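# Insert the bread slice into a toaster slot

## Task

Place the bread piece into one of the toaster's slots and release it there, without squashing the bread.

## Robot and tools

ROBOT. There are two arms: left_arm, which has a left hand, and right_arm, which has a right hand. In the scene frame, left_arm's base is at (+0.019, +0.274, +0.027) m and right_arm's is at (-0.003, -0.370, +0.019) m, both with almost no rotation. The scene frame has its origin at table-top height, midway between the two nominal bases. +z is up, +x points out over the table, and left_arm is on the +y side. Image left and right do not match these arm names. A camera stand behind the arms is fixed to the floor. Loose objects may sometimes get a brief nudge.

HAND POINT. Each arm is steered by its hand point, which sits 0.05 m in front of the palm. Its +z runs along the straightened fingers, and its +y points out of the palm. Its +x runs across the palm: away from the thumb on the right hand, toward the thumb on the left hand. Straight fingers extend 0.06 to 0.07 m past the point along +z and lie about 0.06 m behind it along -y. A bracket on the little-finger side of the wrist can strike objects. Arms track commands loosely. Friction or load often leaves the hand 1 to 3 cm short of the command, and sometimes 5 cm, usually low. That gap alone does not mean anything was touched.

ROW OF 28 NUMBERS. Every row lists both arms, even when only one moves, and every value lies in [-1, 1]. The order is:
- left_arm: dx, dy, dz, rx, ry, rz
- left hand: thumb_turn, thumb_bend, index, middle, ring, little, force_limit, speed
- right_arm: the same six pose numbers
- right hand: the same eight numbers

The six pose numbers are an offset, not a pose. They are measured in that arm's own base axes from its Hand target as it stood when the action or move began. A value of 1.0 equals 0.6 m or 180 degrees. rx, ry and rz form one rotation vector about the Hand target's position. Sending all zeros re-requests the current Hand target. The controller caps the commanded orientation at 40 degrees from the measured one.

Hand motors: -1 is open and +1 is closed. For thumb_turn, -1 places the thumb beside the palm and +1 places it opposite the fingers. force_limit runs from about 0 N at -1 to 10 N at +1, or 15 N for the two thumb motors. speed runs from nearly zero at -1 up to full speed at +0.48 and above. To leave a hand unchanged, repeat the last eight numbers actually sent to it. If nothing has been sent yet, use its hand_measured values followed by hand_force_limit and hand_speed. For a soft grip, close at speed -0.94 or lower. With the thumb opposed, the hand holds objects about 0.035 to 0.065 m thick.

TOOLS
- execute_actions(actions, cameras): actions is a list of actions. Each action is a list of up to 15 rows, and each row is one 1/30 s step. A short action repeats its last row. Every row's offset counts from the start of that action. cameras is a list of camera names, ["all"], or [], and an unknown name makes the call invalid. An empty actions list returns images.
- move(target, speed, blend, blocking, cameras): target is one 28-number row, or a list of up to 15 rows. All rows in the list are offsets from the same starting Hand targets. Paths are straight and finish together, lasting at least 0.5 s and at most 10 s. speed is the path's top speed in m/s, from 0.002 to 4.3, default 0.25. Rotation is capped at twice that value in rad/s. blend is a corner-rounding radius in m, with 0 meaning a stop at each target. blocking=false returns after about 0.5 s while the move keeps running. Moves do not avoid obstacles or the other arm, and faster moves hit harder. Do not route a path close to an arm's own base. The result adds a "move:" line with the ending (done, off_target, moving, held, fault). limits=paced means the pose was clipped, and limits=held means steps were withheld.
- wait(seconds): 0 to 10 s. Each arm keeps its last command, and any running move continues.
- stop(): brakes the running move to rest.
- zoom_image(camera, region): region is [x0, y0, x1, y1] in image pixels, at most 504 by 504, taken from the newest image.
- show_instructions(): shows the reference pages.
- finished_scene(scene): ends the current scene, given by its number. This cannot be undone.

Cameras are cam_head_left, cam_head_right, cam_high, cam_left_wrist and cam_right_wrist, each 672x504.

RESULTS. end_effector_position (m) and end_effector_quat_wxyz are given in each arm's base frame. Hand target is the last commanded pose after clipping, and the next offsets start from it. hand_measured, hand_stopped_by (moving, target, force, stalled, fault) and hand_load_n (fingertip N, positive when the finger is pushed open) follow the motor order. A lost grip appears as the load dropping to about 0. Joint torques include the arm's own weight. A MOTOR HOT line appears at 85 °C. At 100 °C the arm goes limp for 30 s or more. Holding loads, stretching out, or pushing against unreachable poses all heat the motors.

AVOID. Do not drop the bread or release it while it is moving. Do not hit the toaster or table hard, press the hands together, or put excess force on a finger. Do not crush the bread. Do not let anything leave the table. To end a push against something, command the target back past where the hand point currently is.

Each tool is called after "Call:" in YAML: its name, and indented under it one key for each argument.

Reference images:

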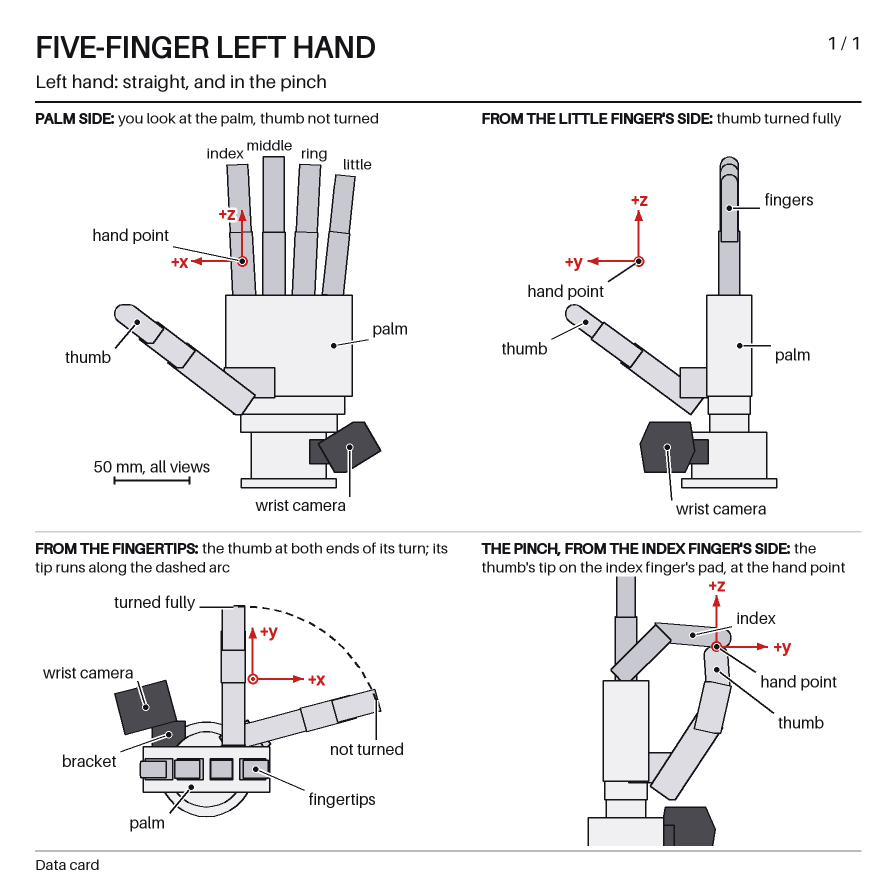

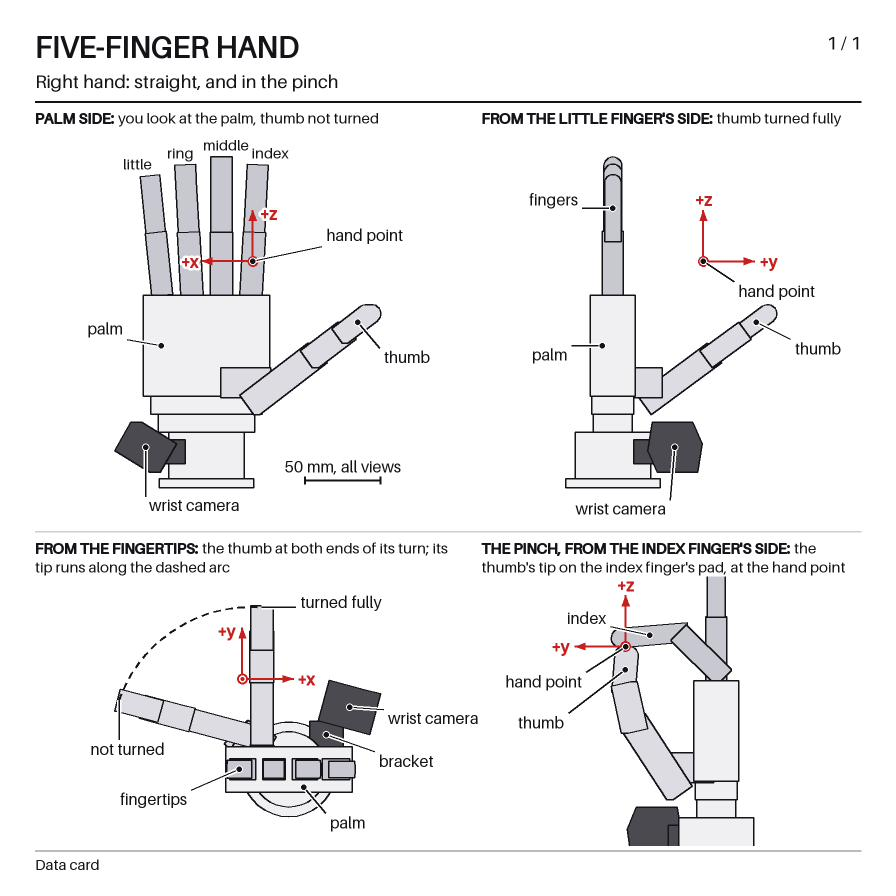

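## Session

Call:
execute_actions:
  actions: []

Call:
zoom_image:
  camera: "cam_head_right"
  region: [160, 240, 560, 440]

Scene clock: 0.00 s.
left_arm: end_effector_position=(+0.6591, +0.0090, +0.3156) hand_measured=(-1.000, -1.000, -1.000, -1.000, -1.000, -1.000) hand_load_n=(+0.0, +0.0, +0.0, +0.0, +0.0, +0.0) hand_stopped_by=(target, target, target, target, target, target) hand_force_limit=0.00 hand_speed=-0.80 end_effector_quat_wxyz=(+0.456, -0.264, +0.634, -0.565) | right_arm: end_effector_position=(+0.3285, +0.5762, +0.1765) hand_measured=(-1.000, -1.000, -1.000, -1.000, -1.000, -1.000) hand_load_n=(+0.0, +0.0, -0.5, +0.0, +0.0, +0.0) hand_stopped_by=(target, target, target, target, target, target) hand_force_limit=0.00 hand_speed=-0.80 end_effector_quat_wxyz=(-0.288, +0.597, -0.626, +0.410)
Joint positions: left_arm=[0.23 1.538 1.147 0.466 0.725 0.235] | right_arm=[1.255 1.934 1.779 -1.213 1.038 1.186]
Joint velocities: within noise
Joint torques (N m): no reading
Heat: left arm: hottest elbow 25 °C; right arm: hottest elbow 22 °C.
Hand target: left_arm +0.6637, +0.0101, +0.3320; +0.467, -0.254, +0.629, -0.567 | right_arm +0.3305, +0.5824, +0.1830; -0.295, +0.594, -0.629, +0.406
camera_calibration:
cam_left_wrist: T_world_to_cam=[[-0.205039, -0.436099, 0.876229, -0.134681], [-0.793755, -0.44969, -0.40955, 0.657633], [0.572636, -0.779485, -0.253952, -0.177991], [0, 0, 0, 1]] pos_world=[0.596309, 0.0982558, 0.342144]
cam_right_wrist: T_world_to_cam=[[-0.499448, -0.331681, -0.800337, 0.500584], [-0.471007, 0.87931, -0.070479, -0.341329], [0.72712, 0.341763, -0.595394, -0.21605], [0, 0, 0, 1]] pos_world=[0.246342, 0.540006, 0.247945]

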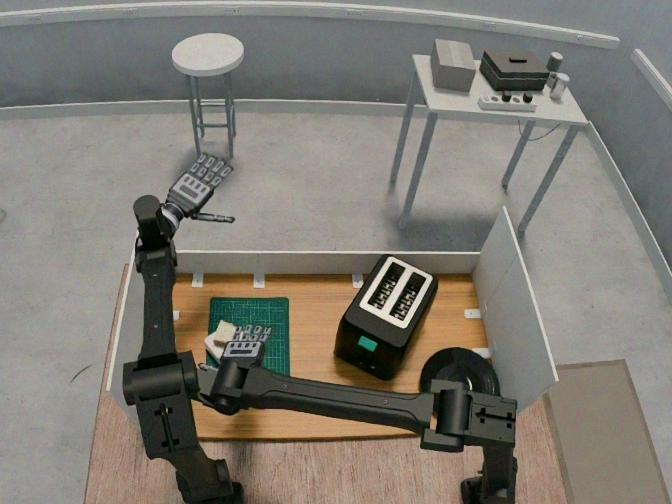

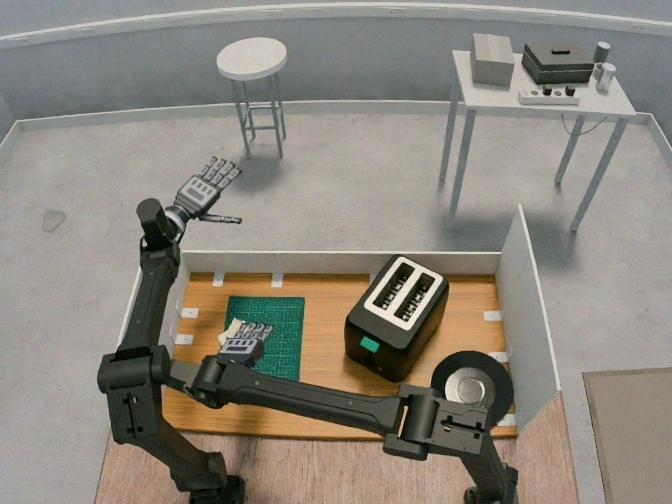

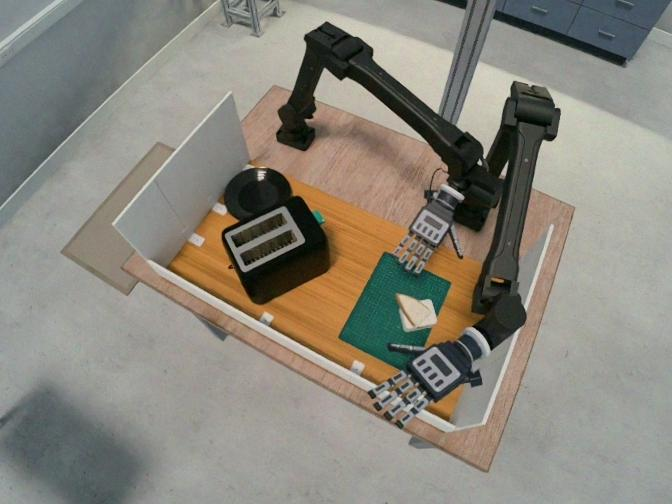

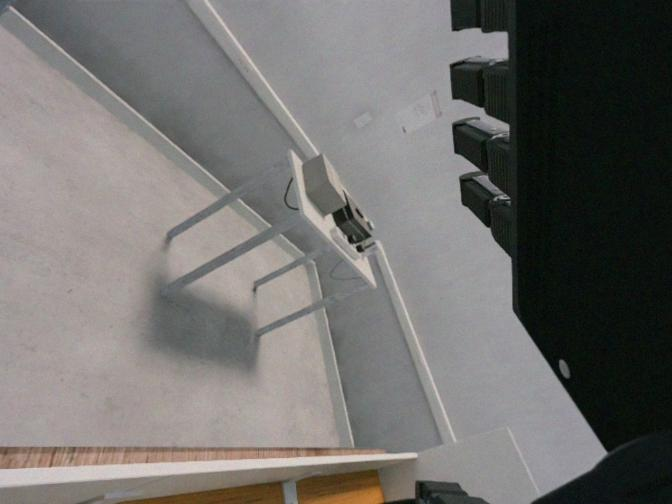

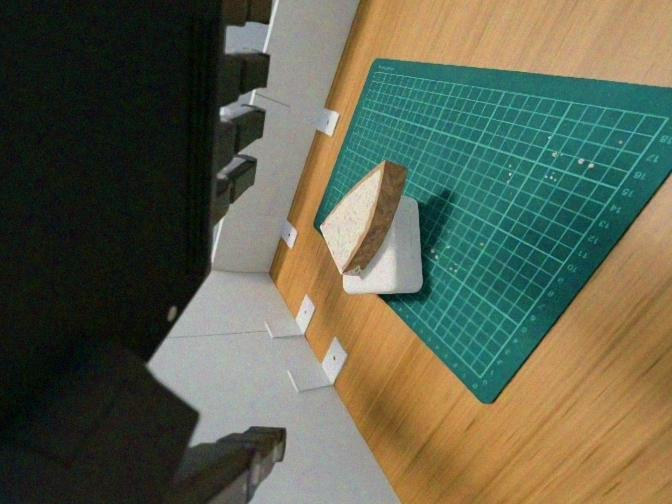

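Scaled by 1.260 from the camera's 672x504 image, which has a finer 960x720 frame.

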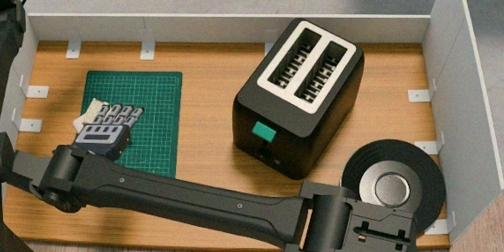

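Call:
zoom_image:
  camera: "cam_head_left"
  region: [190, 300, 270, 390]

Call:
zoom_image:
  camera: "cam_high"
  region: [360, 260, 470, 370]

Call:
zoom_image:
  camera: "cam_right_wrist"
  region: [280, 120, 480, 320]

Call:
zoom_image:
  camera: "cam_head_right"
  region: [330, 240, 470, 390]

Call:
zoom_image:
  camera: "cam_head_left"
  region: [320, 240, 460, 390]

Scaled by 5.600 from the camera's 672x504 image, which has a finer 960x720 frame.

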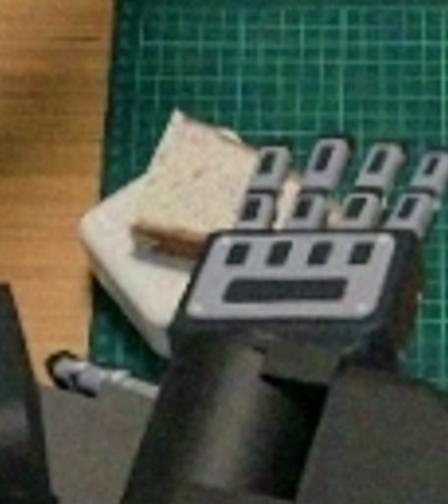

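Scaled by 4.582 from the camera's 672x504 image, which has a finer 960x720 frame.

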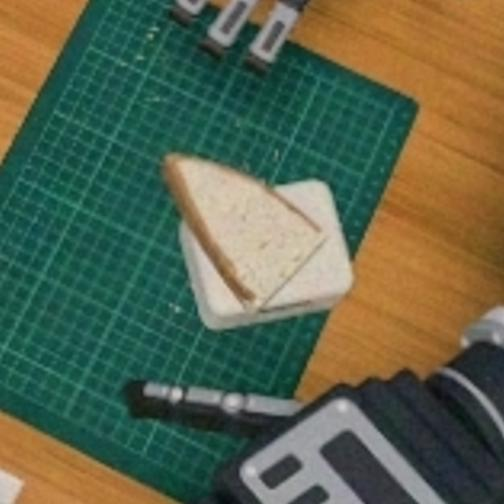

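Scaled by 2.520 from the camera's 672x504 image, which has a finer 960x720 frame.

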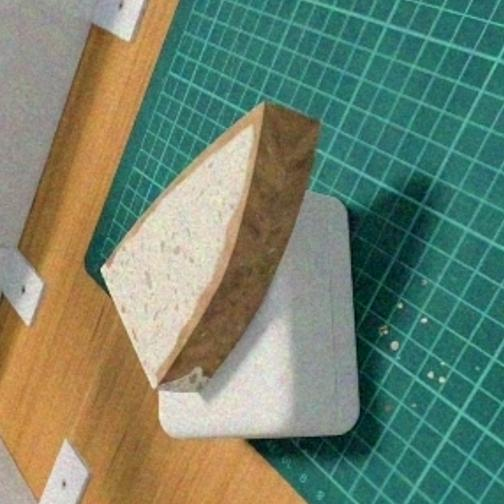

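Scaled by 3.360 from the camera's 672x504 image, which has a finer 960x720 frame.

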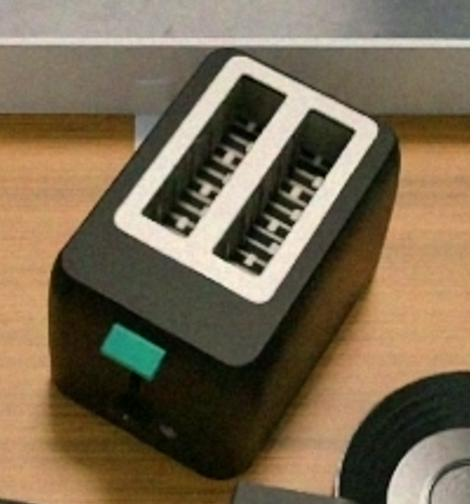

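Scaled by 3.360 from the camera's 672x504 image, which has a finer 960x720 frame.

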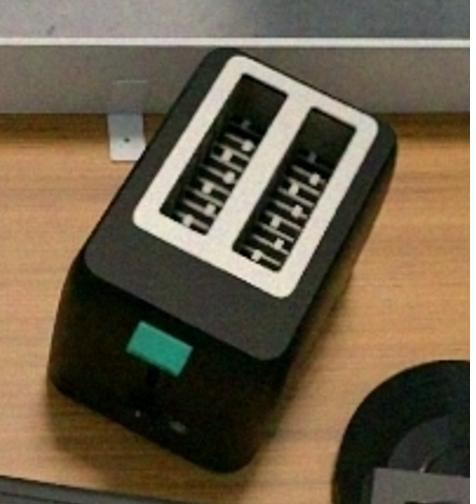

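Call:
move:
  target:
    - [0,0,0,0,0,0,1,-0.9,-1,-1,-1,-1,0,0.2,0,0,0.2,0,0,0,-1,-1,-1,-1,-1,-1,0,-0.8]
    - [-0.4745,-0.160,-0.215,0.4514,0.3008,-0.2335,1,-0.9,-1,-1,-1,-1,0,0.2,-0.5,-0.27,0.2,-0.0289,-0.0504,0.4429,-1,-1,-1,-1,-1,-1,0,-0.8]
  speed: [0.25,0.4]
  blend: [0.03,0]
  cameras: ["all"]

Call:
zoom_image:
  camera: "cam_left_wrist"
  region: [150, 0, 600, 350]

Scene clock: 76.70 s.
left_arm: end_effector_position=(+0.6591, +0.0090, +0.3156) hand_measured=(+1.000, -0.900, -1.000, -1.000, -1.000, -1.000) hand_load_n=(+0.0, +0.0, +0.0, +0.0, +0.0, +0.0) hand_stopped_by=(target, target, target, target, target, target) hand_force_limit=0.00 hand_speed=0.20 end_effector_quat_wxyz=(+0.456, -0.264, +0.634, -0.565) | right_arm: end_effector_position=(+0.3262, +0.5691, +0.1869) hand_measured=(-1.000, -1.000, -1.000, -1.000, -1.000, -1.000) hand_load_n=(-0.5, +0.0, +0.0, +0.0, +0.0, +0.0) hand_stopped_by=(target, target, target, target, target, target) hand_force_limit=0.00 hand_speed=-0.80 end_effector_quat_wxyz=(-0.277, +0.603, -0.622, +0.416)
Joint positions: left_arm=[0.23 1.538 1.147 0.466 0.725 0.235] | right_arm=[1.255 1.926 1.797 -1.266 1.038 1.185]
Joint torques (N m): left_arm=[-1.44 -10.64 8.88 1.58 -0.05 0.08] | right_arm=[-1.26 -20.19 7.47 0.7 0.65 -0.05]
Heat: left arm: hottest elbow 37 °C; right arm: hottest shoulder 29 °C.
Hand target: left_arm +0.6637, +0.0101, +0.3320; +0.467, -0.254, +0.629, -0.567 (not the last commanded pose) | right_arm +0.3269, +0.5713, +0.1809; -0.278, +0.603, -0.622, +0.416 (not the last commanded pose)
Off the commanded pose: left_arm 0.317 m, 106 deg | right_arm 0.351 m, 80 deg.
move: held (right_arm; a check stopped the path), off_target (left_arm); path passed 0 of 2 targets; limits=held
pose unreachable (right arm): on one or more control steps of this call, first in action 0 (counted from 0), this arm could not follow its commanded pose, so it was not sent that pose on those steps. It may still have moved: this result reports where it is.
cause: moving toward the commanded pose would bring a part of the arm too close to another arm (a part of this arm just beyond joint 4 (wrist pitch) and a part of the left arm just beyond its joint 3 (elbow), 62 mm apart when this arm was first held).
camera_calibration:
cam_left_wrist: T_world_to_cam=[[-0.205039, -0.436099, 0.876229, -0.134681], [-0.793755, -0.44969, -0.40955, 0.657633], [0.572636, -0.779485, -0.253952, -0.177991], [0, 0, 0, 1]] pos_world=[0.596309, 0.0982558, 0.342144]
cam_right_wrist: T_world_to_cam=[[-0.506071, -0.353181, -0.786864, 0.517257], [-0.472236, 0.876879, -0.0898651, -0.330042], [0.721723, 0.326108, -0.610548, -0.192205], [0, 0, 0, 1]] pos_world=[0.24463, 0.534772, 0.260001]

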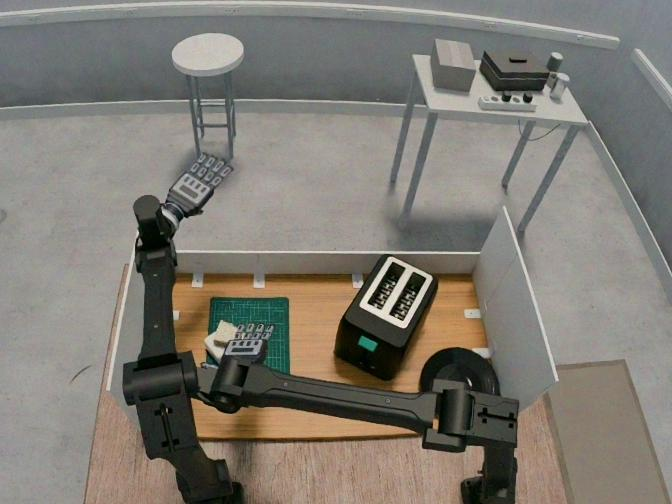

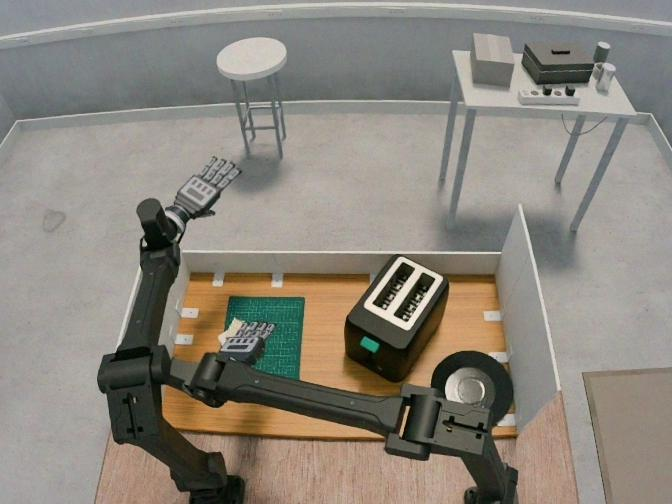

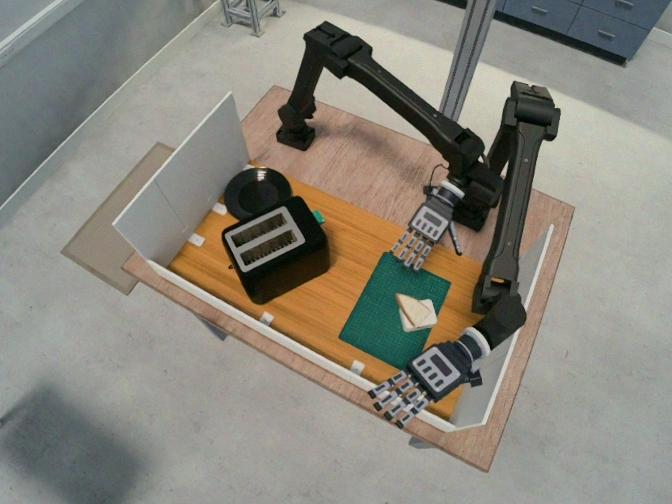

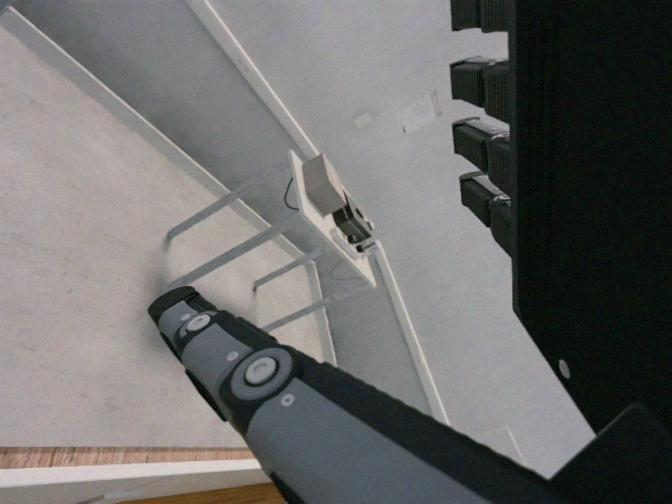

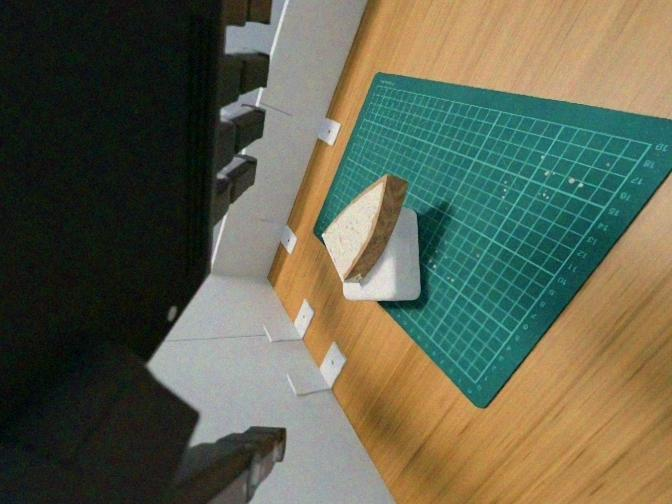

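Scaled by 1.120 from the camera's 672x504 image, which has a finer 960x720 frame.

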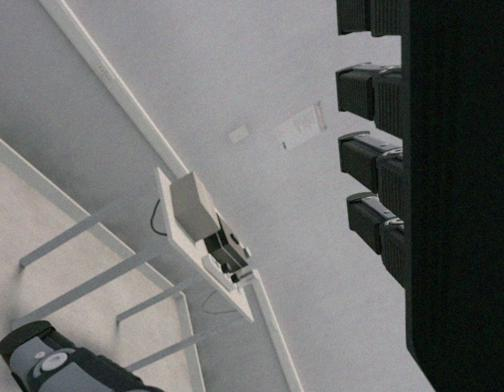

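Call:
move:
  target: [0,0,0,0,0,0,1,-0.9,-1,-1,-1,-1,0,0.2,-0.495,-0.25,0.05,-0.0289,-0.0504,0.4429,-1,-1,-1,-1,-1,-1,0,-0.8]
  speed: 0.3
  cameras: []

Scene clock: 87.53 s.
left_arm: end_effector_position=(+0.6591, +0.0090, +0.3156) hand_measured=(+1.000, -0.900, -1.000, -1.000, -1.000, -1.000) hand_load_n=(+0.0, +0.0, +0.0, +0.0, +0.0, +0.0) hand_stopped_by=(target, target, target, target, target, target) hand_force_limit=0.00 hand_speed=0.20 end_effector_quat_wxyz=(+0.456, -0.264, +0.634, -0.565) | right_arm: end_effector_position=(+0.0371, +0.4222, +0.2114) hand_measured=(-1.000, -1.000, -1.000, -1.000, -1.000, -1.000) hand_load_n=(+0.0, +0.0, -0.5, +0.0, +0.0, +0.0) hand_stopped_by=(target, target, target, target, target, target) hand_force_limit=0.00 hand_speed=-0.80 end_effector_quat_wxyz=(-0.496, +0.839, -0.063, +0.213)
Joint positions: left_arm=[0.23 1.538 1.147 0.466 0.725 0.235] | right_arm=[1.653 0.93 0.703 -0.271 0.507 -0.073]
Joint torques (N m): left_arm=[-1.03 -10.81 8.98 1.59 -0.06 0.08] | right_arm=[-0.03 -5.3 8.28 1.54 -0.01 -0.16]
Heat: left arm: hottest elbow 37 °C; right arm: hottest elbow 29 °C.
Hand target: left_arm +0.6637, +0.0101, +0.3320; +0.467, -0.254, +0.629, -0.567 | right_arm +0.0299, +0.4213, +0.2108; -0.498, +0.840, -0.052, +0.210
Off the commanded pose: left_arm 0.017 m, 2 deg | right_arm 0.007 m, 1 deg.
move: off_target (left_arm)
No camera images: "cameras" was empty.

Call:
move:
  target: [-0.4745,-0.160,-0.2,0.4514,0.3008,-0.2335,1,-0.9,-1,-1,-1,-1,0,0.2,0,0,0,0,0,0,-1,-1,-1,-1,-1,-1,0,-0.8]
  speed: 0.35
  cameras: ["all"]

Call:
zoom_image:
  camera: "cam_left_wrist"
  region: [150, 0, 600, 350]

Scene clock: 95.40 s.
left_arm: end_effector_position=(+0.3741, -0.0835, +0.2077) hand_measured=(+1.000, -0.900, -1.000, -1.000, -1.000, -1.000) hand_load_n=(+0.0, +0.0, -0.5, +0.0, +0.0, +0.0) hand_stopped_by=(target, target, target, target, target, target) hand_force_limit=0.00 hand_speed=0.20 end_effector_quat_wxyz=(-0.003, +0.102, +0.995, -0.001) | right_arm: end_effector_position=(+0.0372, +0.4222, +0.2114) hand_measured=(-1.000, -1.000, -1.000, -1.000, -1.000, -1.000) hand_load_n=(+0.0, +0.0, +0.0, -0.5, +0.0, +0.0) hand_stopped_by=(target, target, target, target, target, target) hand_force_limit=0.00 hand_speed=-0.80 end_effector_quat_wxyz=(-0.496, +0.839, -0.063, +0.213)
Joint positions: left_arm=[-0.36 1.442 1.34 -1.473 0.002 1.414] | right_arm=[1.653 0.93 0.703 -0.271 0.507 -0.073]
Joint torques (N m): left_arm=[-1.79 -7.59 8.17 -0.61 -0.18 0.03] | right_arm=[0.15 -5.3 8.29 1.54 -0.01 -0.14]
Heat: left arm: hottest elbow 37 °C; right arm: hottest elbow 29 °C.
Hand target: left_arm +0.3790, -0.0859, +0.2120; +0.000, +0.101, +0.995, +0.000 | right_arm +0.0299, +0.4213, +0.2108; -0.498, +0.840, -0.052, +0.210
Off the commanded pose: left_arm 0.007 m, 0 deg | right_arm 0.007 m, 1 deg.
move: done
camera_calibration:
cam_left_wrist: T_world_to_cam=[[-0.409324, -0.90939, -0.0739168, 0.0953125], [-0.79922, 0.318295, 0.509839, 0.220785], [-0.440115, 0.267765, -0.857088, 0.477218], [0, 0, 0, 1]] pos_world=[0.4255, -0.111381, 0.303498]
cam_right_wrist: T_world_to_cam=[[0.368591, -0.545757, -0.752522, 0.379826], [-0.92627, -0.283999, -0.247728, 0.204805], [-0.0785161, 0.788349, -0.610197, -0.0862754], [0, 0, 0, 1]] pos_world=[0.0429298, 0.333472, 0.283918]

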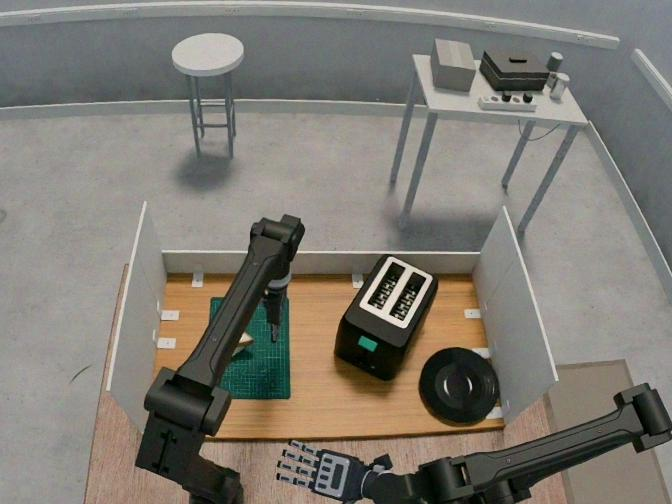

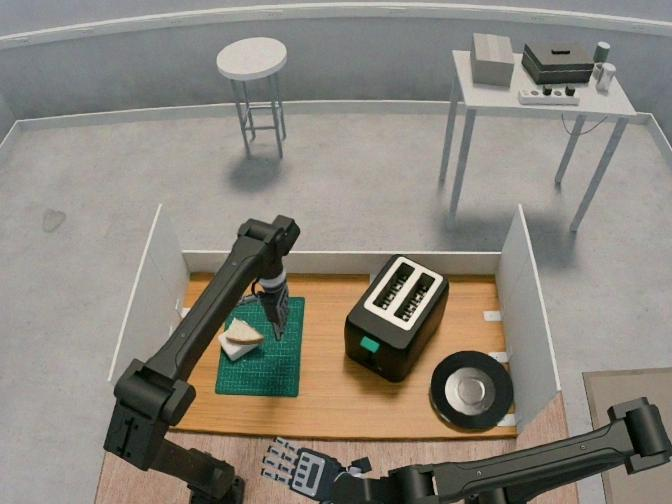

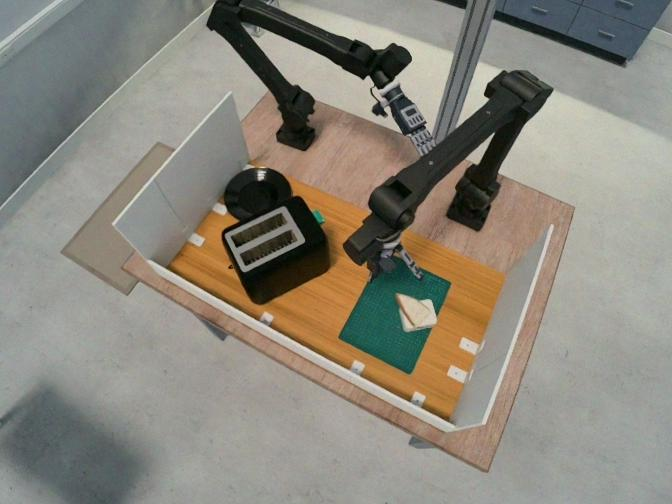

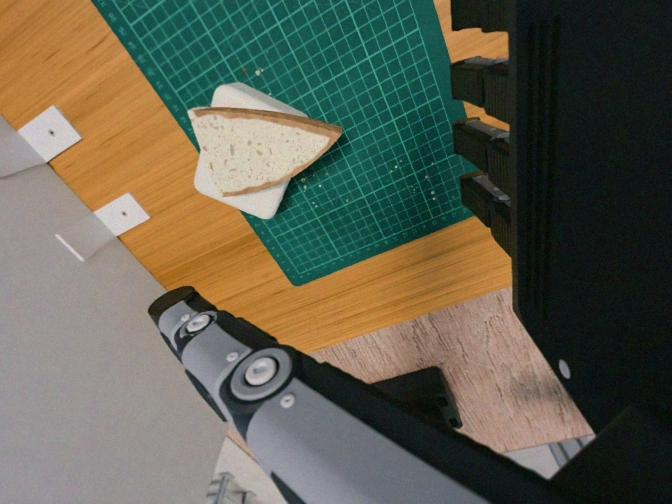

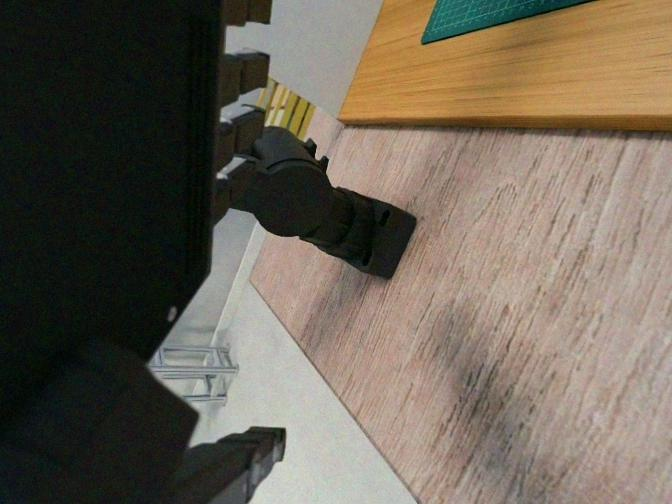

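Scaled by 1.120 from the camera's 672x504 image, which has a finer 960x720 frame.

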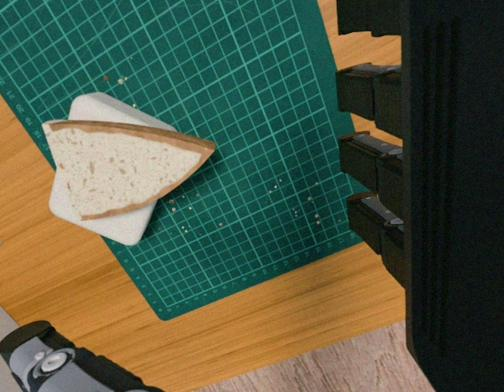

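Call:
move:
  target: [0,-0.0385,-0.165,0,0,0,1,-0.9,-0.3,-0.3,1,1,0,0.2,0,0,0,0,0,0,-1,-1,-1,-1,-1,-1,0,-0.8]
  speed: 0.15
  cameras: ["cam_left_wrist"]

Call:
zoom_image:
  camera: "cam_left_wrist"
  region: [20, 40, 460, 340]

Scene clock: 113.10 s.
left_arm: end_effector_position=(+0.3799, -0.1064, +0.1178) hand_measured=(+1.000, -0.900, -0.300, -0.300, +1.000, +1.000) hand_load_n=(+0.0, +0.0, +0.0, +0.0, +0.0, +0.0) hand_stopped_by=(target, target, target, target, target, target) hand_force_limit=0.00 hand_speed=0.20 end_effector_quat_wxyz=(+0.001, +0.104, +0.995, -0.001) | right_arm: end_effector_position=(+0.0372, +0.4222, +0.2114) hand_measured=(-1.000, -1.000, -1.000, -1.000, -1.000, -1.000) hand_load_n=(+0.0, +0.0, +0.0, +0.0, +0.0, +0.0) hand_stopped_by=(target, target, target, target, target, target) hand_force_limit=0.00 hand_speed=-0.80 end_effector_quat_wxyz=(-0.496, +0.839, -0.063, +0.213)
Joint positions: left_arm=[-0.406 1.523 1.188 -1.232 0.001 1.374] | right_arm=[1.653 0.93 0.703 -0.271 0.507 -0.073]
Joint torques (N m): left_arm=[-2.08 -9 5.89 0.23 -0.13 -0.08] | right_arm=[-0.03 -5.36 8.29 1.55 -0.02 -0.14]
Heat: left arm: hottest elbow 35 °C; right arm: hottest elbow 29 °C.
Hand target: left_arm +0.3789, -0.1089, +0.1131; +0.000, +0.101, +0.995, +0.000 | right_arm +0.0299, +0.4213, +0.2108; -0.498, +0.840, -0.052, +0.210
Off the commanded pose: left_arm 0.006 m, 0 deg | right_arm 0.007 m, 1 deg.
move: done
camera_calibration:
cam_left_wrist: T_world_to_cam=[[-0.413987, -0.907154, -0.0754093, 0.0724274], [-0.801131, 0.32376, 0.503358, 0.280548], [-0.432208, 0.268796, -0.860781, 0.406424], [0, 0, 0, 1]] pos_world=[0.430399, -0.134373, 0.214088]
Images, in order (width x height): cam_left_wrist 672x504.

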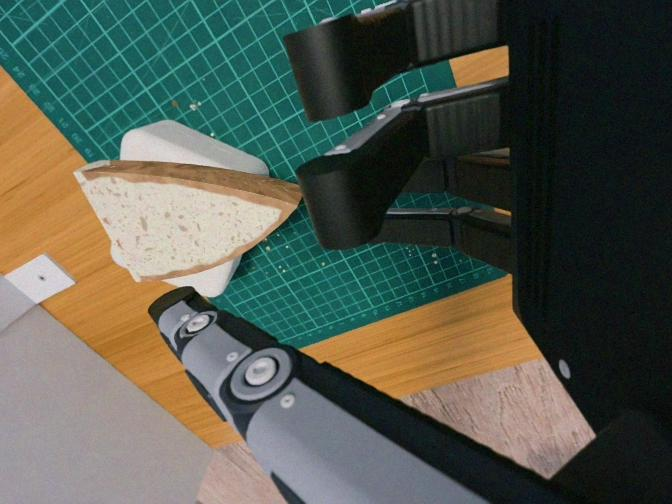

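Scaled by 1.145 from the camera's 672x504 image, which has a finer 960x720 frame.

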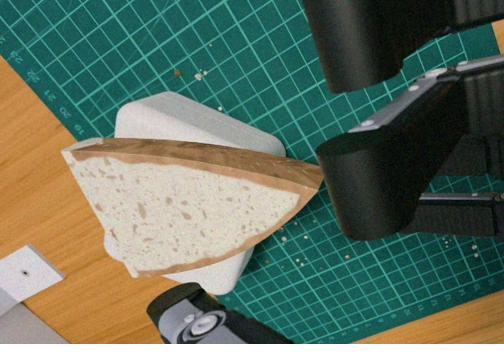

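Call:
move:
  target: [-0.01,-0.0043,-0.0743,0,0,0,1,-0.9,-0.3,-0.3,1,1,0,0.2,0,0,0,0,0,0,-1,-1,-1,-1,-1,-1,0,-0.8]
  speed: 0.1
  cameras: ["cam_left_wrist"]

Call:
zoom_image:
  camera: "cam_left_wrist"
  region: [60, 80, 360, 340]

Scene clock: 138.40 s.
left_arm: end_effector_position=(+0.3747, -0.1092, +0.0735) hand_measured=(+1.000, -0.900, -0.300, -0.300, +1.000, +1.000) hand_load_n=(+0.0, +0.0, +0.0, +0.0, +0.0, +0.0) hand_stopped_by=(target, target, target, target, target, target) hand_force_limit=0.00 hand_speed=0.20 end_effector_quat_wxyz=(+0.002, +0.104, +0.995, -0.001) | right_arm: end_effector_position=(+0.0372, +0.4222, +0.2114) hand_measured=(-1.000, -1.000, -1.000, -1.000, -1.000, -1.000) hand_load_n=(-0.5, +0.0, +0.0, +0.0, +0.0, +0.0) hand_stopped_by=(target, target, target, target, target, target) hand_force_limit=0.00 hand_speed=-0.80 end_effector_quat_wxyz=(-0.496, +0.839, -0.063, +0.213)
Joint positions: left_arm=[-0.417 1.559 1.104 -1.111 0.001 1.363] | right_arm=[1.653 0.93 0.703 -0.271 0.507 -0.073]
Joint torques (N m): left_arm=[-1.85 -8.47 5.49 0.17 -0.13 -0.05] | right_arm=[0.15 -5.25 8.29 1.51 -0.02 -0.14]
Heat: left arm: hottest elbow 33 °C; right arm: hottest elbow 29 °C.
Hand target: left_arm +0.3731, -0.1116, +0.0685; +0.000, +0.101, +0.995, +0.000 | right_arm +0.0299, +0.4213, +0.2108; -0.498, +0.840, -0.052, +0.210
Off the commanded pose: left_arm 0.006 m, 0 deg | right_arm 0.007 m, 1 deg.
move: done
camera_calibration:
cam_left_wrist: T_world_to_cam=[[-0.413156, -0.907535, -0.0753795, 0.0640801], [-0.802076, 0.323446, 0.502052, 0.300085], [-0.431249, 0.267886, -0.861546, 0.36645], [0, 0, 0, 1]] pos_world=[0.425197, -0.137073, 0.169886]
Images, in order (width x height): cam_left_wrist 672x504.

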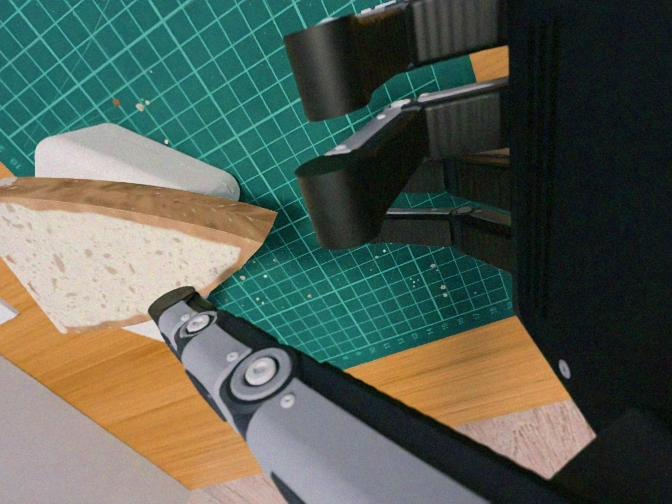

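Scaled by 1.680 from the camera's 672x504 image, which has a finer 960x720 frame.

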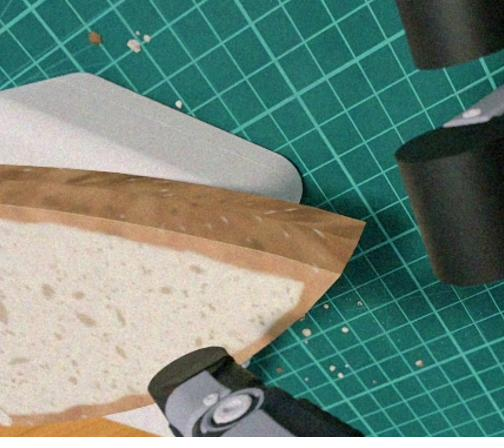

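Call:
move:
  target:
    - [0,0,0.055,0,0,0,1,-0.9,-0.3,-0.3,1,1,0,0.2,0,0,0,0,0,0,-1,-1,-1,-1,-1,-1,0,-0.8]
    - [0,0,0.0035,0,0,0,1,-0.9,-0.3,-0.3,1,1,0,0.2,0,0,0,0,0,0,-1,-1,-1,-1,-1,-1,0,-0.8]
    - [0.0173,0.0985,0.0035,0,0,0,1,-0.9,-0.3,-0.3,1,1,0,0.2,0,0,0,0,0,0,-1,-1,-1,-1,-1,-1,0,-0.8]
  speed: [0.12,0.08,0.08]
  cameras: ["cam_left_wrist"]

Call:
zoom_image:
  camera: "cam_left_wrist"
  region: [130, 80, 430, 340]

Scene clock: 154.07 s.
left_arm: end_effector_position=(+0.3821, -0.0546, +0.0676) hand_measured=(+1.000, -0.900, -0.300, -0.300, +1.000, +1.000) hand_load_n=(+0.0, +0.0, +0.0, +0.0, +0.0, +0.5) hand_stopped_by=(target, target, target, target, target, target) hand_force_limit=0.00 hand_speed=0.20 end_effector_quat_wxyz=(-0.009, +0.097, +0.995, +0.002) | right_arm: end_effector_position=(+0.0372, +0.4222, +0.2114) hand_measured=(-1.000, -1.000, -1.000, -1.000, -1.000, -1.000) hand_load_n=(-0.5, +0.0, +0.0, +0.0, +0.0, -0.5) hand_stopped_by=(target, target, target, target, target, target) hand_force_limit=0.00 hand_speed=-0.80 end_effector_quat_wxyz=(-0.496, +0.839, -0.063, +0.213)
Joint positions: left_arm=[-0.289 1.554 1.078 -1.112 0 1.477] | right_arm=[1.653 0.93 0.703 -0.271 0.507 -0.073]
Joint torques (N m): left_arm=[-0.91 -10.11 5.39 0.17 -0.08 0.16] | right_arm=[-0.15 -5.25 8.29 1.52 0 -0.14]
Heat: left arm: hottest elbow 33 °C; right arm: hottest elbow 29 °C.
Hand target: left_arm +0.3834, -0.0525, +0.0706; +0.000, +0.101, +0.995, +0.000 | right_arm +0.0299, +0.4213, +0.2108; -0.498, +0.840, -0.052, +0.210
Off the commanded pose: left_arm 0.004 m, 1 deg | right_arm 0.007 m, 1 deg.
move: done
camera_calibration:
cam_left_wrist: T_world_to_cam=[[-0.402139, -0.912555, -0.0743516, 0.11166], [-0.796128, 0.308413, 0.520636, 0.286937], [-0.452178, 0.268561, -0.850535, 0.357074], [0, 0, 0, 1]] pos_world=[0.434802, -0.0824959, 0.162616]
Images, in order (width x height): cam_left_wrist 672x504.

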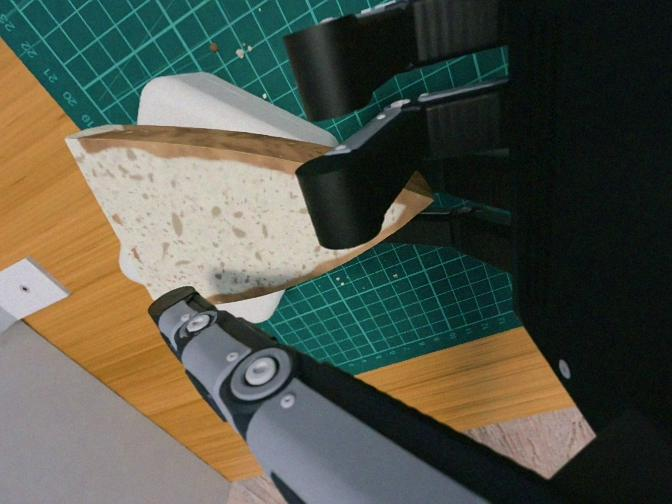

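Scaled by 1.680 from the camera's 672x504 image, which has a finer 960x720 frame.

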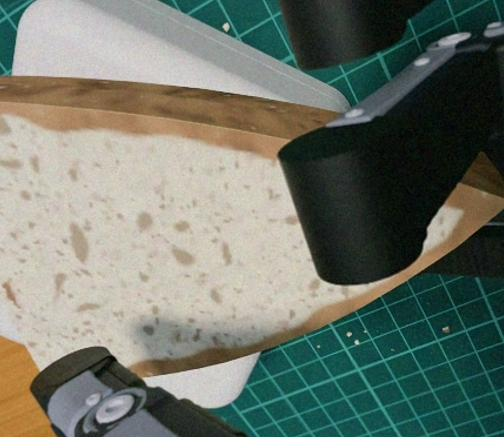

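Call:
move:
  target: [0.003,0,0.045,0,0,0,1,-0.9,-0.3,-0.3,1,1,0,0.2,0,0,0,0,0,0,-1,-1,-1,-1,-1,-1,0,-0.8]
  speed: 0.08
  cameras: ["cam_left_wrist"]

Scene clock: 170.67 s.
left_arm: end_effector_position=(+0.3692, -0.0506, +0.0804) hand_measured=(+1.000, -0.900, -0.300, -0.300, +1.000, +1.000) hand_load_n=(+0.0, +0.0, +0.0, +0.0, +0.0, +0.0) hand_stopped_by=(target, target, target, target, target, target) hand_force_limit=0.00 hand_speed=0.20 end_effector_quat_wxyz=(-0.022, +0.098, +0.995, +0.004) | right_arm: end_effector_position=(+0.0372, +0.4222, +0.2114) hand_measured=(-1.000, -1.000, -1.000, -1.000, -1.000, -1.000) hand_load_n=(+0.0, +0.0, +0.0, +0.0, +0.0, +0.0) hand_stopped_by=(target, target, target, target, target, target) hand_force_limit=0.00 hand_speed=-0.80 end_effector_quat_wxyz=(-0.496, +0.839, -0.063, +0.213)
Joint positions: left_arm=[-0.289 1.525 1.078 -1.169 0 1.479] | right_arm=[1.653 0.93 0.703 -0.271 0.507 -0.073]
Joint torques (N m): left_arm=[-0.67 -9.82 8.49 -0.53 -0.11 0.13] | right_arm=[0.09 -5.25 8.28 1.5 -0.01 -0.13]
Heat: left arm: hottest elbow 32 °C; right arm: hottest elbow 29 °C.
Hand target: left_arm +0.3852, -0.0525, +0.0976; +0.000, +0.101, +0.995, +0.000 | right_arm +0.0299, +0.4213, +0.2108; -0.498, +0.840, -0.052, +0.210
Off the commanded pose: left_arm 0.024 m, 3 deg | right_arm 0.007 m, 1 deg.
move: off_target (left_arm)
camera_calibration:
cam_left_wrist: T_world_to_cam=[[-0.406287, -0.911007, -0.0706872, 0.112297], [-0.780986, 0.306059, 0.544416, 0.261208], [-0.474332, 0.276395, -0.835832, 0.368523], [0, 0, 0, 1]] pos_world=[0.424427, -0.0794997, 0.173755]
Images, in order (width x height): cam_left_wrist 672x504.

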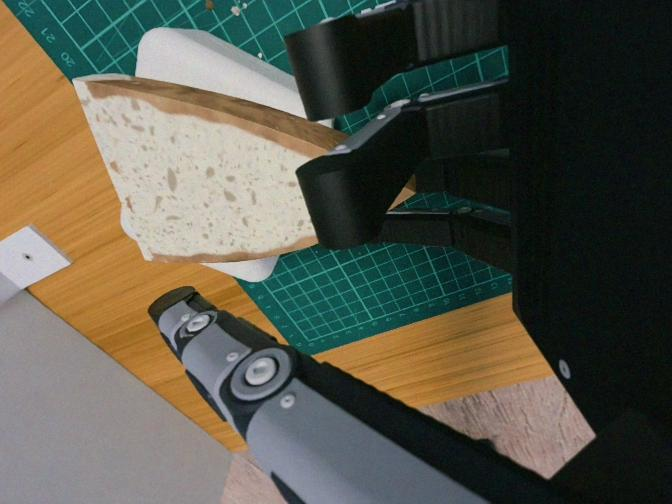

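Call:
move:
  target: [0.025,0,-0.01,0,0,0,1,-0.9,-0.3,-0.3,1,1,0,0.2,0,0,0,0,0,0,-1,-1,-1,-1,-1,-1,0,-0.8]
  speed: 0.08
  cameras: ["cam_left_wrist"]

Scene clock: 182.33 s.
left_arm: end_effector_position=(+0.3784, -0.0500, +0.0812) hand_measured=(+1.000, -0.900, -0.300, -0.300, +1.000, +1.000) hand_load_n=(+0.0, +0.0, +0.0, +0.0, +0.0, +0.0) hand_stopped_by=(target, target, target, target, target, target) hand_force_limit=0.00 hand_speed=0.20 end_effector_quat_wxyz=(-0.020, +0.099, +0.995, +0.004) | right_arm: end_effector_position=(+0.0372, +0.4222, +0.2114) hand_measured=(-1.000, -1.000, -1.000, -1.000, -1.000, -1.000) hand_load_n=(+0.0, +0.0, +0.0, +0.0, +0.0, +0.0) hand_stopped_by=(target, target, target, target, target, target) hand_force_limit=0.00 hand_speed=-0.80 end_effector_quat_wxyz=(-0.496, +0.839, -0.063, +0.213)
Joint positions: left_arm=[-0.281 1.541 1.099 -1.169 0 1.488] | right_arm=[1.653 0.93 0.703 -0.271 0.507 -0.073]
Joint torques (N m): left_arm=[-0.67 -8.23 9.24 -0.17 -0.09 0.13] | right_arm=[0.09 -5.3 8.27 1.5 -0.02 -0.15]
Heat: left arm: hottest elbow 33 °C; right arm: hottest elbow 29 °C.
Hand target: left_arm +0.4002, -0.0526, +0.0915; +0.000, +0.102, +0.995, +0.000 | right_arm +0.0299, +0.4213, +0.2108; -0.498, +0.840, -0.052, +0.210
Off the commanded pose: left_arm 0.024 m, 2 deg | right_arm 0.007 m, 1 deg.
move: off_target (left_arm)
camera_calibration:
cam_left_wrist: T_world_to_cam=[[-0.407606, -0.91039, -0.0710449, 0.117197], [-0.783323, 0.308606, 0.539599, 0.269113], [-0.46932, 0.275595, -0.838919, 0.371709], [0, 0, 0, 1]] pos_world=[0.433024, -0.0787958, 0.174947]
Images, in order (width x height): cam_left_wrist 672x504.

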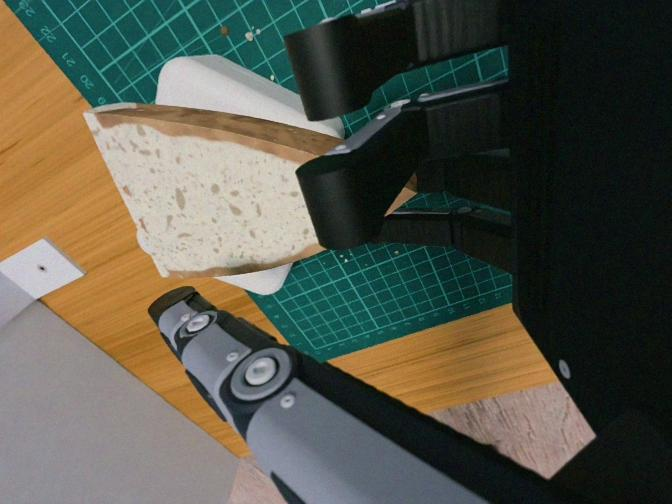

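Call:
move:
  target: [0.017,-0.004,-0.012,0,0,0,1,-0.9,-0.3,-0.3,1,1,0,0.2,0,0,0,0,0,0,-1,-1,-1,-1,-1,-1,0,-0.8]
  speed: 0.08
  cameras: ["cam_left_wrist"]

Call:
zoom_image:
  camera: "cam_left_wrist"
  region: [130, 50, 430, 310]

Scene clock: 188.47 s.
left_arm: end_effector_position=(+0.3855, -0.0519, +0.0745) hand_measured=(+1.000, -0.900, -0.300, -0.300, +1.000, +1.000) hand_load_n=(+0.0, +0.0, +0.0, +0.0, +0.0, +0.0) hand_stopped_by=(target, target, target, target, target, target) hand_force_limit=0.00 hand_speed=0.20 end_effector_quat_wxyz=(-0.024, +0.099, +0.995, +0.004) | right_arm: end_effector_position=(+0.0372, +0.4222, +0.2114) hand_measured=(-1.000, -1.000, -1.000, -1.000, -1.000, -1.000) hand_load_n=(+0.0, +0.0, -0.5, +0.0, -0.5, +0.0) hand_stopped_by=(target, target, target, target, target, target) hand_force_limit=0.00 hand_speed=-0.80 end_effector_quat_wxyz=(-0.496, +0.839, -0.063, +0.213)
Joint positions: left_arm=[-0.281 1.573 1.117 -1.163 0 1.488] | right_arm=[1.653 0.93 0.703 -0.271 0.507 -0.073]
Joint torques (N m): left_arm=[-0.5 -8.35 9.28 0.1 -0.11 0.18] | right_arm=[0.03 -5.13 8.27 1.52 -0.01 -0.14]
Heat: left arm: hottest elbow 33 °C; right arm: hottest elbow 29 °C.
Hand target: left_arm +0.4104, -0.0549, +0.0844; +0.000, +0.101, +0.995, +0.000 | right_arm +0.0299, +0.4213, +0.2108; -0.498, +0.840, -0.052, +0.210
Off the commanded pose: left_arm 0.027 m, 3 deg | right_arm 0.007 m, 1 deg.
move: off_target (left_arm)
camera_calibration:
cam_left_wrist: T_world_to_cam=[[-0.407817, -0.910389, -0.0698353, 0.117879], [-0.778906, 0.306967, 0.546879, 0.276587], [-0.476436, 0.277422, -0.834294, 0.372395], [0, 0, 0, 1]] pos_world=[0.440931, -0.0808983, 0.167659]
Images, in order (width x height): cam_left_wrist 672x504.

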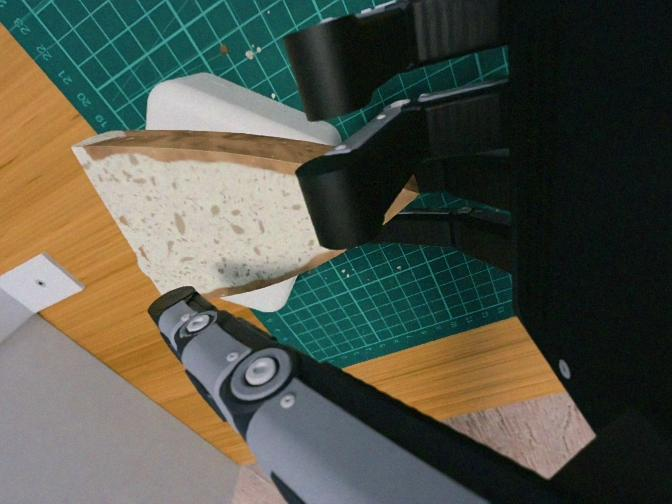

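Scaled by 1.680 from the camera's 672x504 image, which has a finer 960x720 frame.

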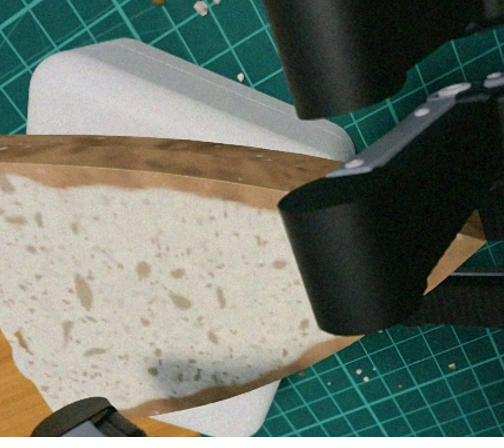

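Call:
move:
  target: [0.016,-0.001,0.008,0,0,0,1,-0.9,-0.3,-0.3,1,1,0,0.2,0,0,0,0,0,0,-1,-1,-1,-1,-1,-1,0,-0.8]
  speed: 0.08
  cameras: []

Scene clock: 197.80 s.
left_arm: end_effector_position=(+0.3996, -0.0541, +0.0785) hand_measured=(+1.000, -0.900, -0.300, -0.300, +1.000, +1.000) hand_load_n=(+0.0, -0.5, +0.0, +0.0, +0.5, +0.0) hand_stopped_by=(target, target, target, target, target, target) hand_force_limit=0.00 hand_speed=0.20 end_effector_quat_wxyz=(-0.015, +0.099, +0.995, +0.003) | right_arm: end_effector_position=(+0.0372, +0.4222, +0.2114) hand_measured=(-1.000, -1.000, -1.000, -1.000, -1.000, -1.000) hand_load_n=(+0.0, +0.0, +0.0, -0.5, +0.0, +0.0) hand_stopped_by=(target, target, target, target, target, target) hand_force_limit=0.00 hand_speed=-0.80 end_effector_quat_wxyz=(-0.496, +0.839, -0.063, +0.213)
Joint positions: left_arm=[-0.277 1.591 1.152 -1.163 0 1.493] | right_arm=[1.653 0.93 0.703 -0.271 0.507 -0.073]
Joint torques (N m): left_arm=[-1.14 -8.64 9.33 -0.59 -0.1 0.21] | right_arm=[0.03 -5.3 8.28 1.54 -0.01 -0.14]
Heat: left arm: hottest elbow 34 °C; right arm: hottest elbow 29 °C.
Hand target: left_arm +0.4199, -0.0555, +0.0890; +0.000, +0.101, +0.995, +0.000 | right_arm +0.0299, +0.4213, +0.2108; -0.498, +0.840, -0.052, +0.210
Off the commanded pose: left_arm 0.023 m, 2 deg | right_arm 0.007 m, 1 deg.
move: off_target (left_arm)
No camera images: "cameras" was empty.


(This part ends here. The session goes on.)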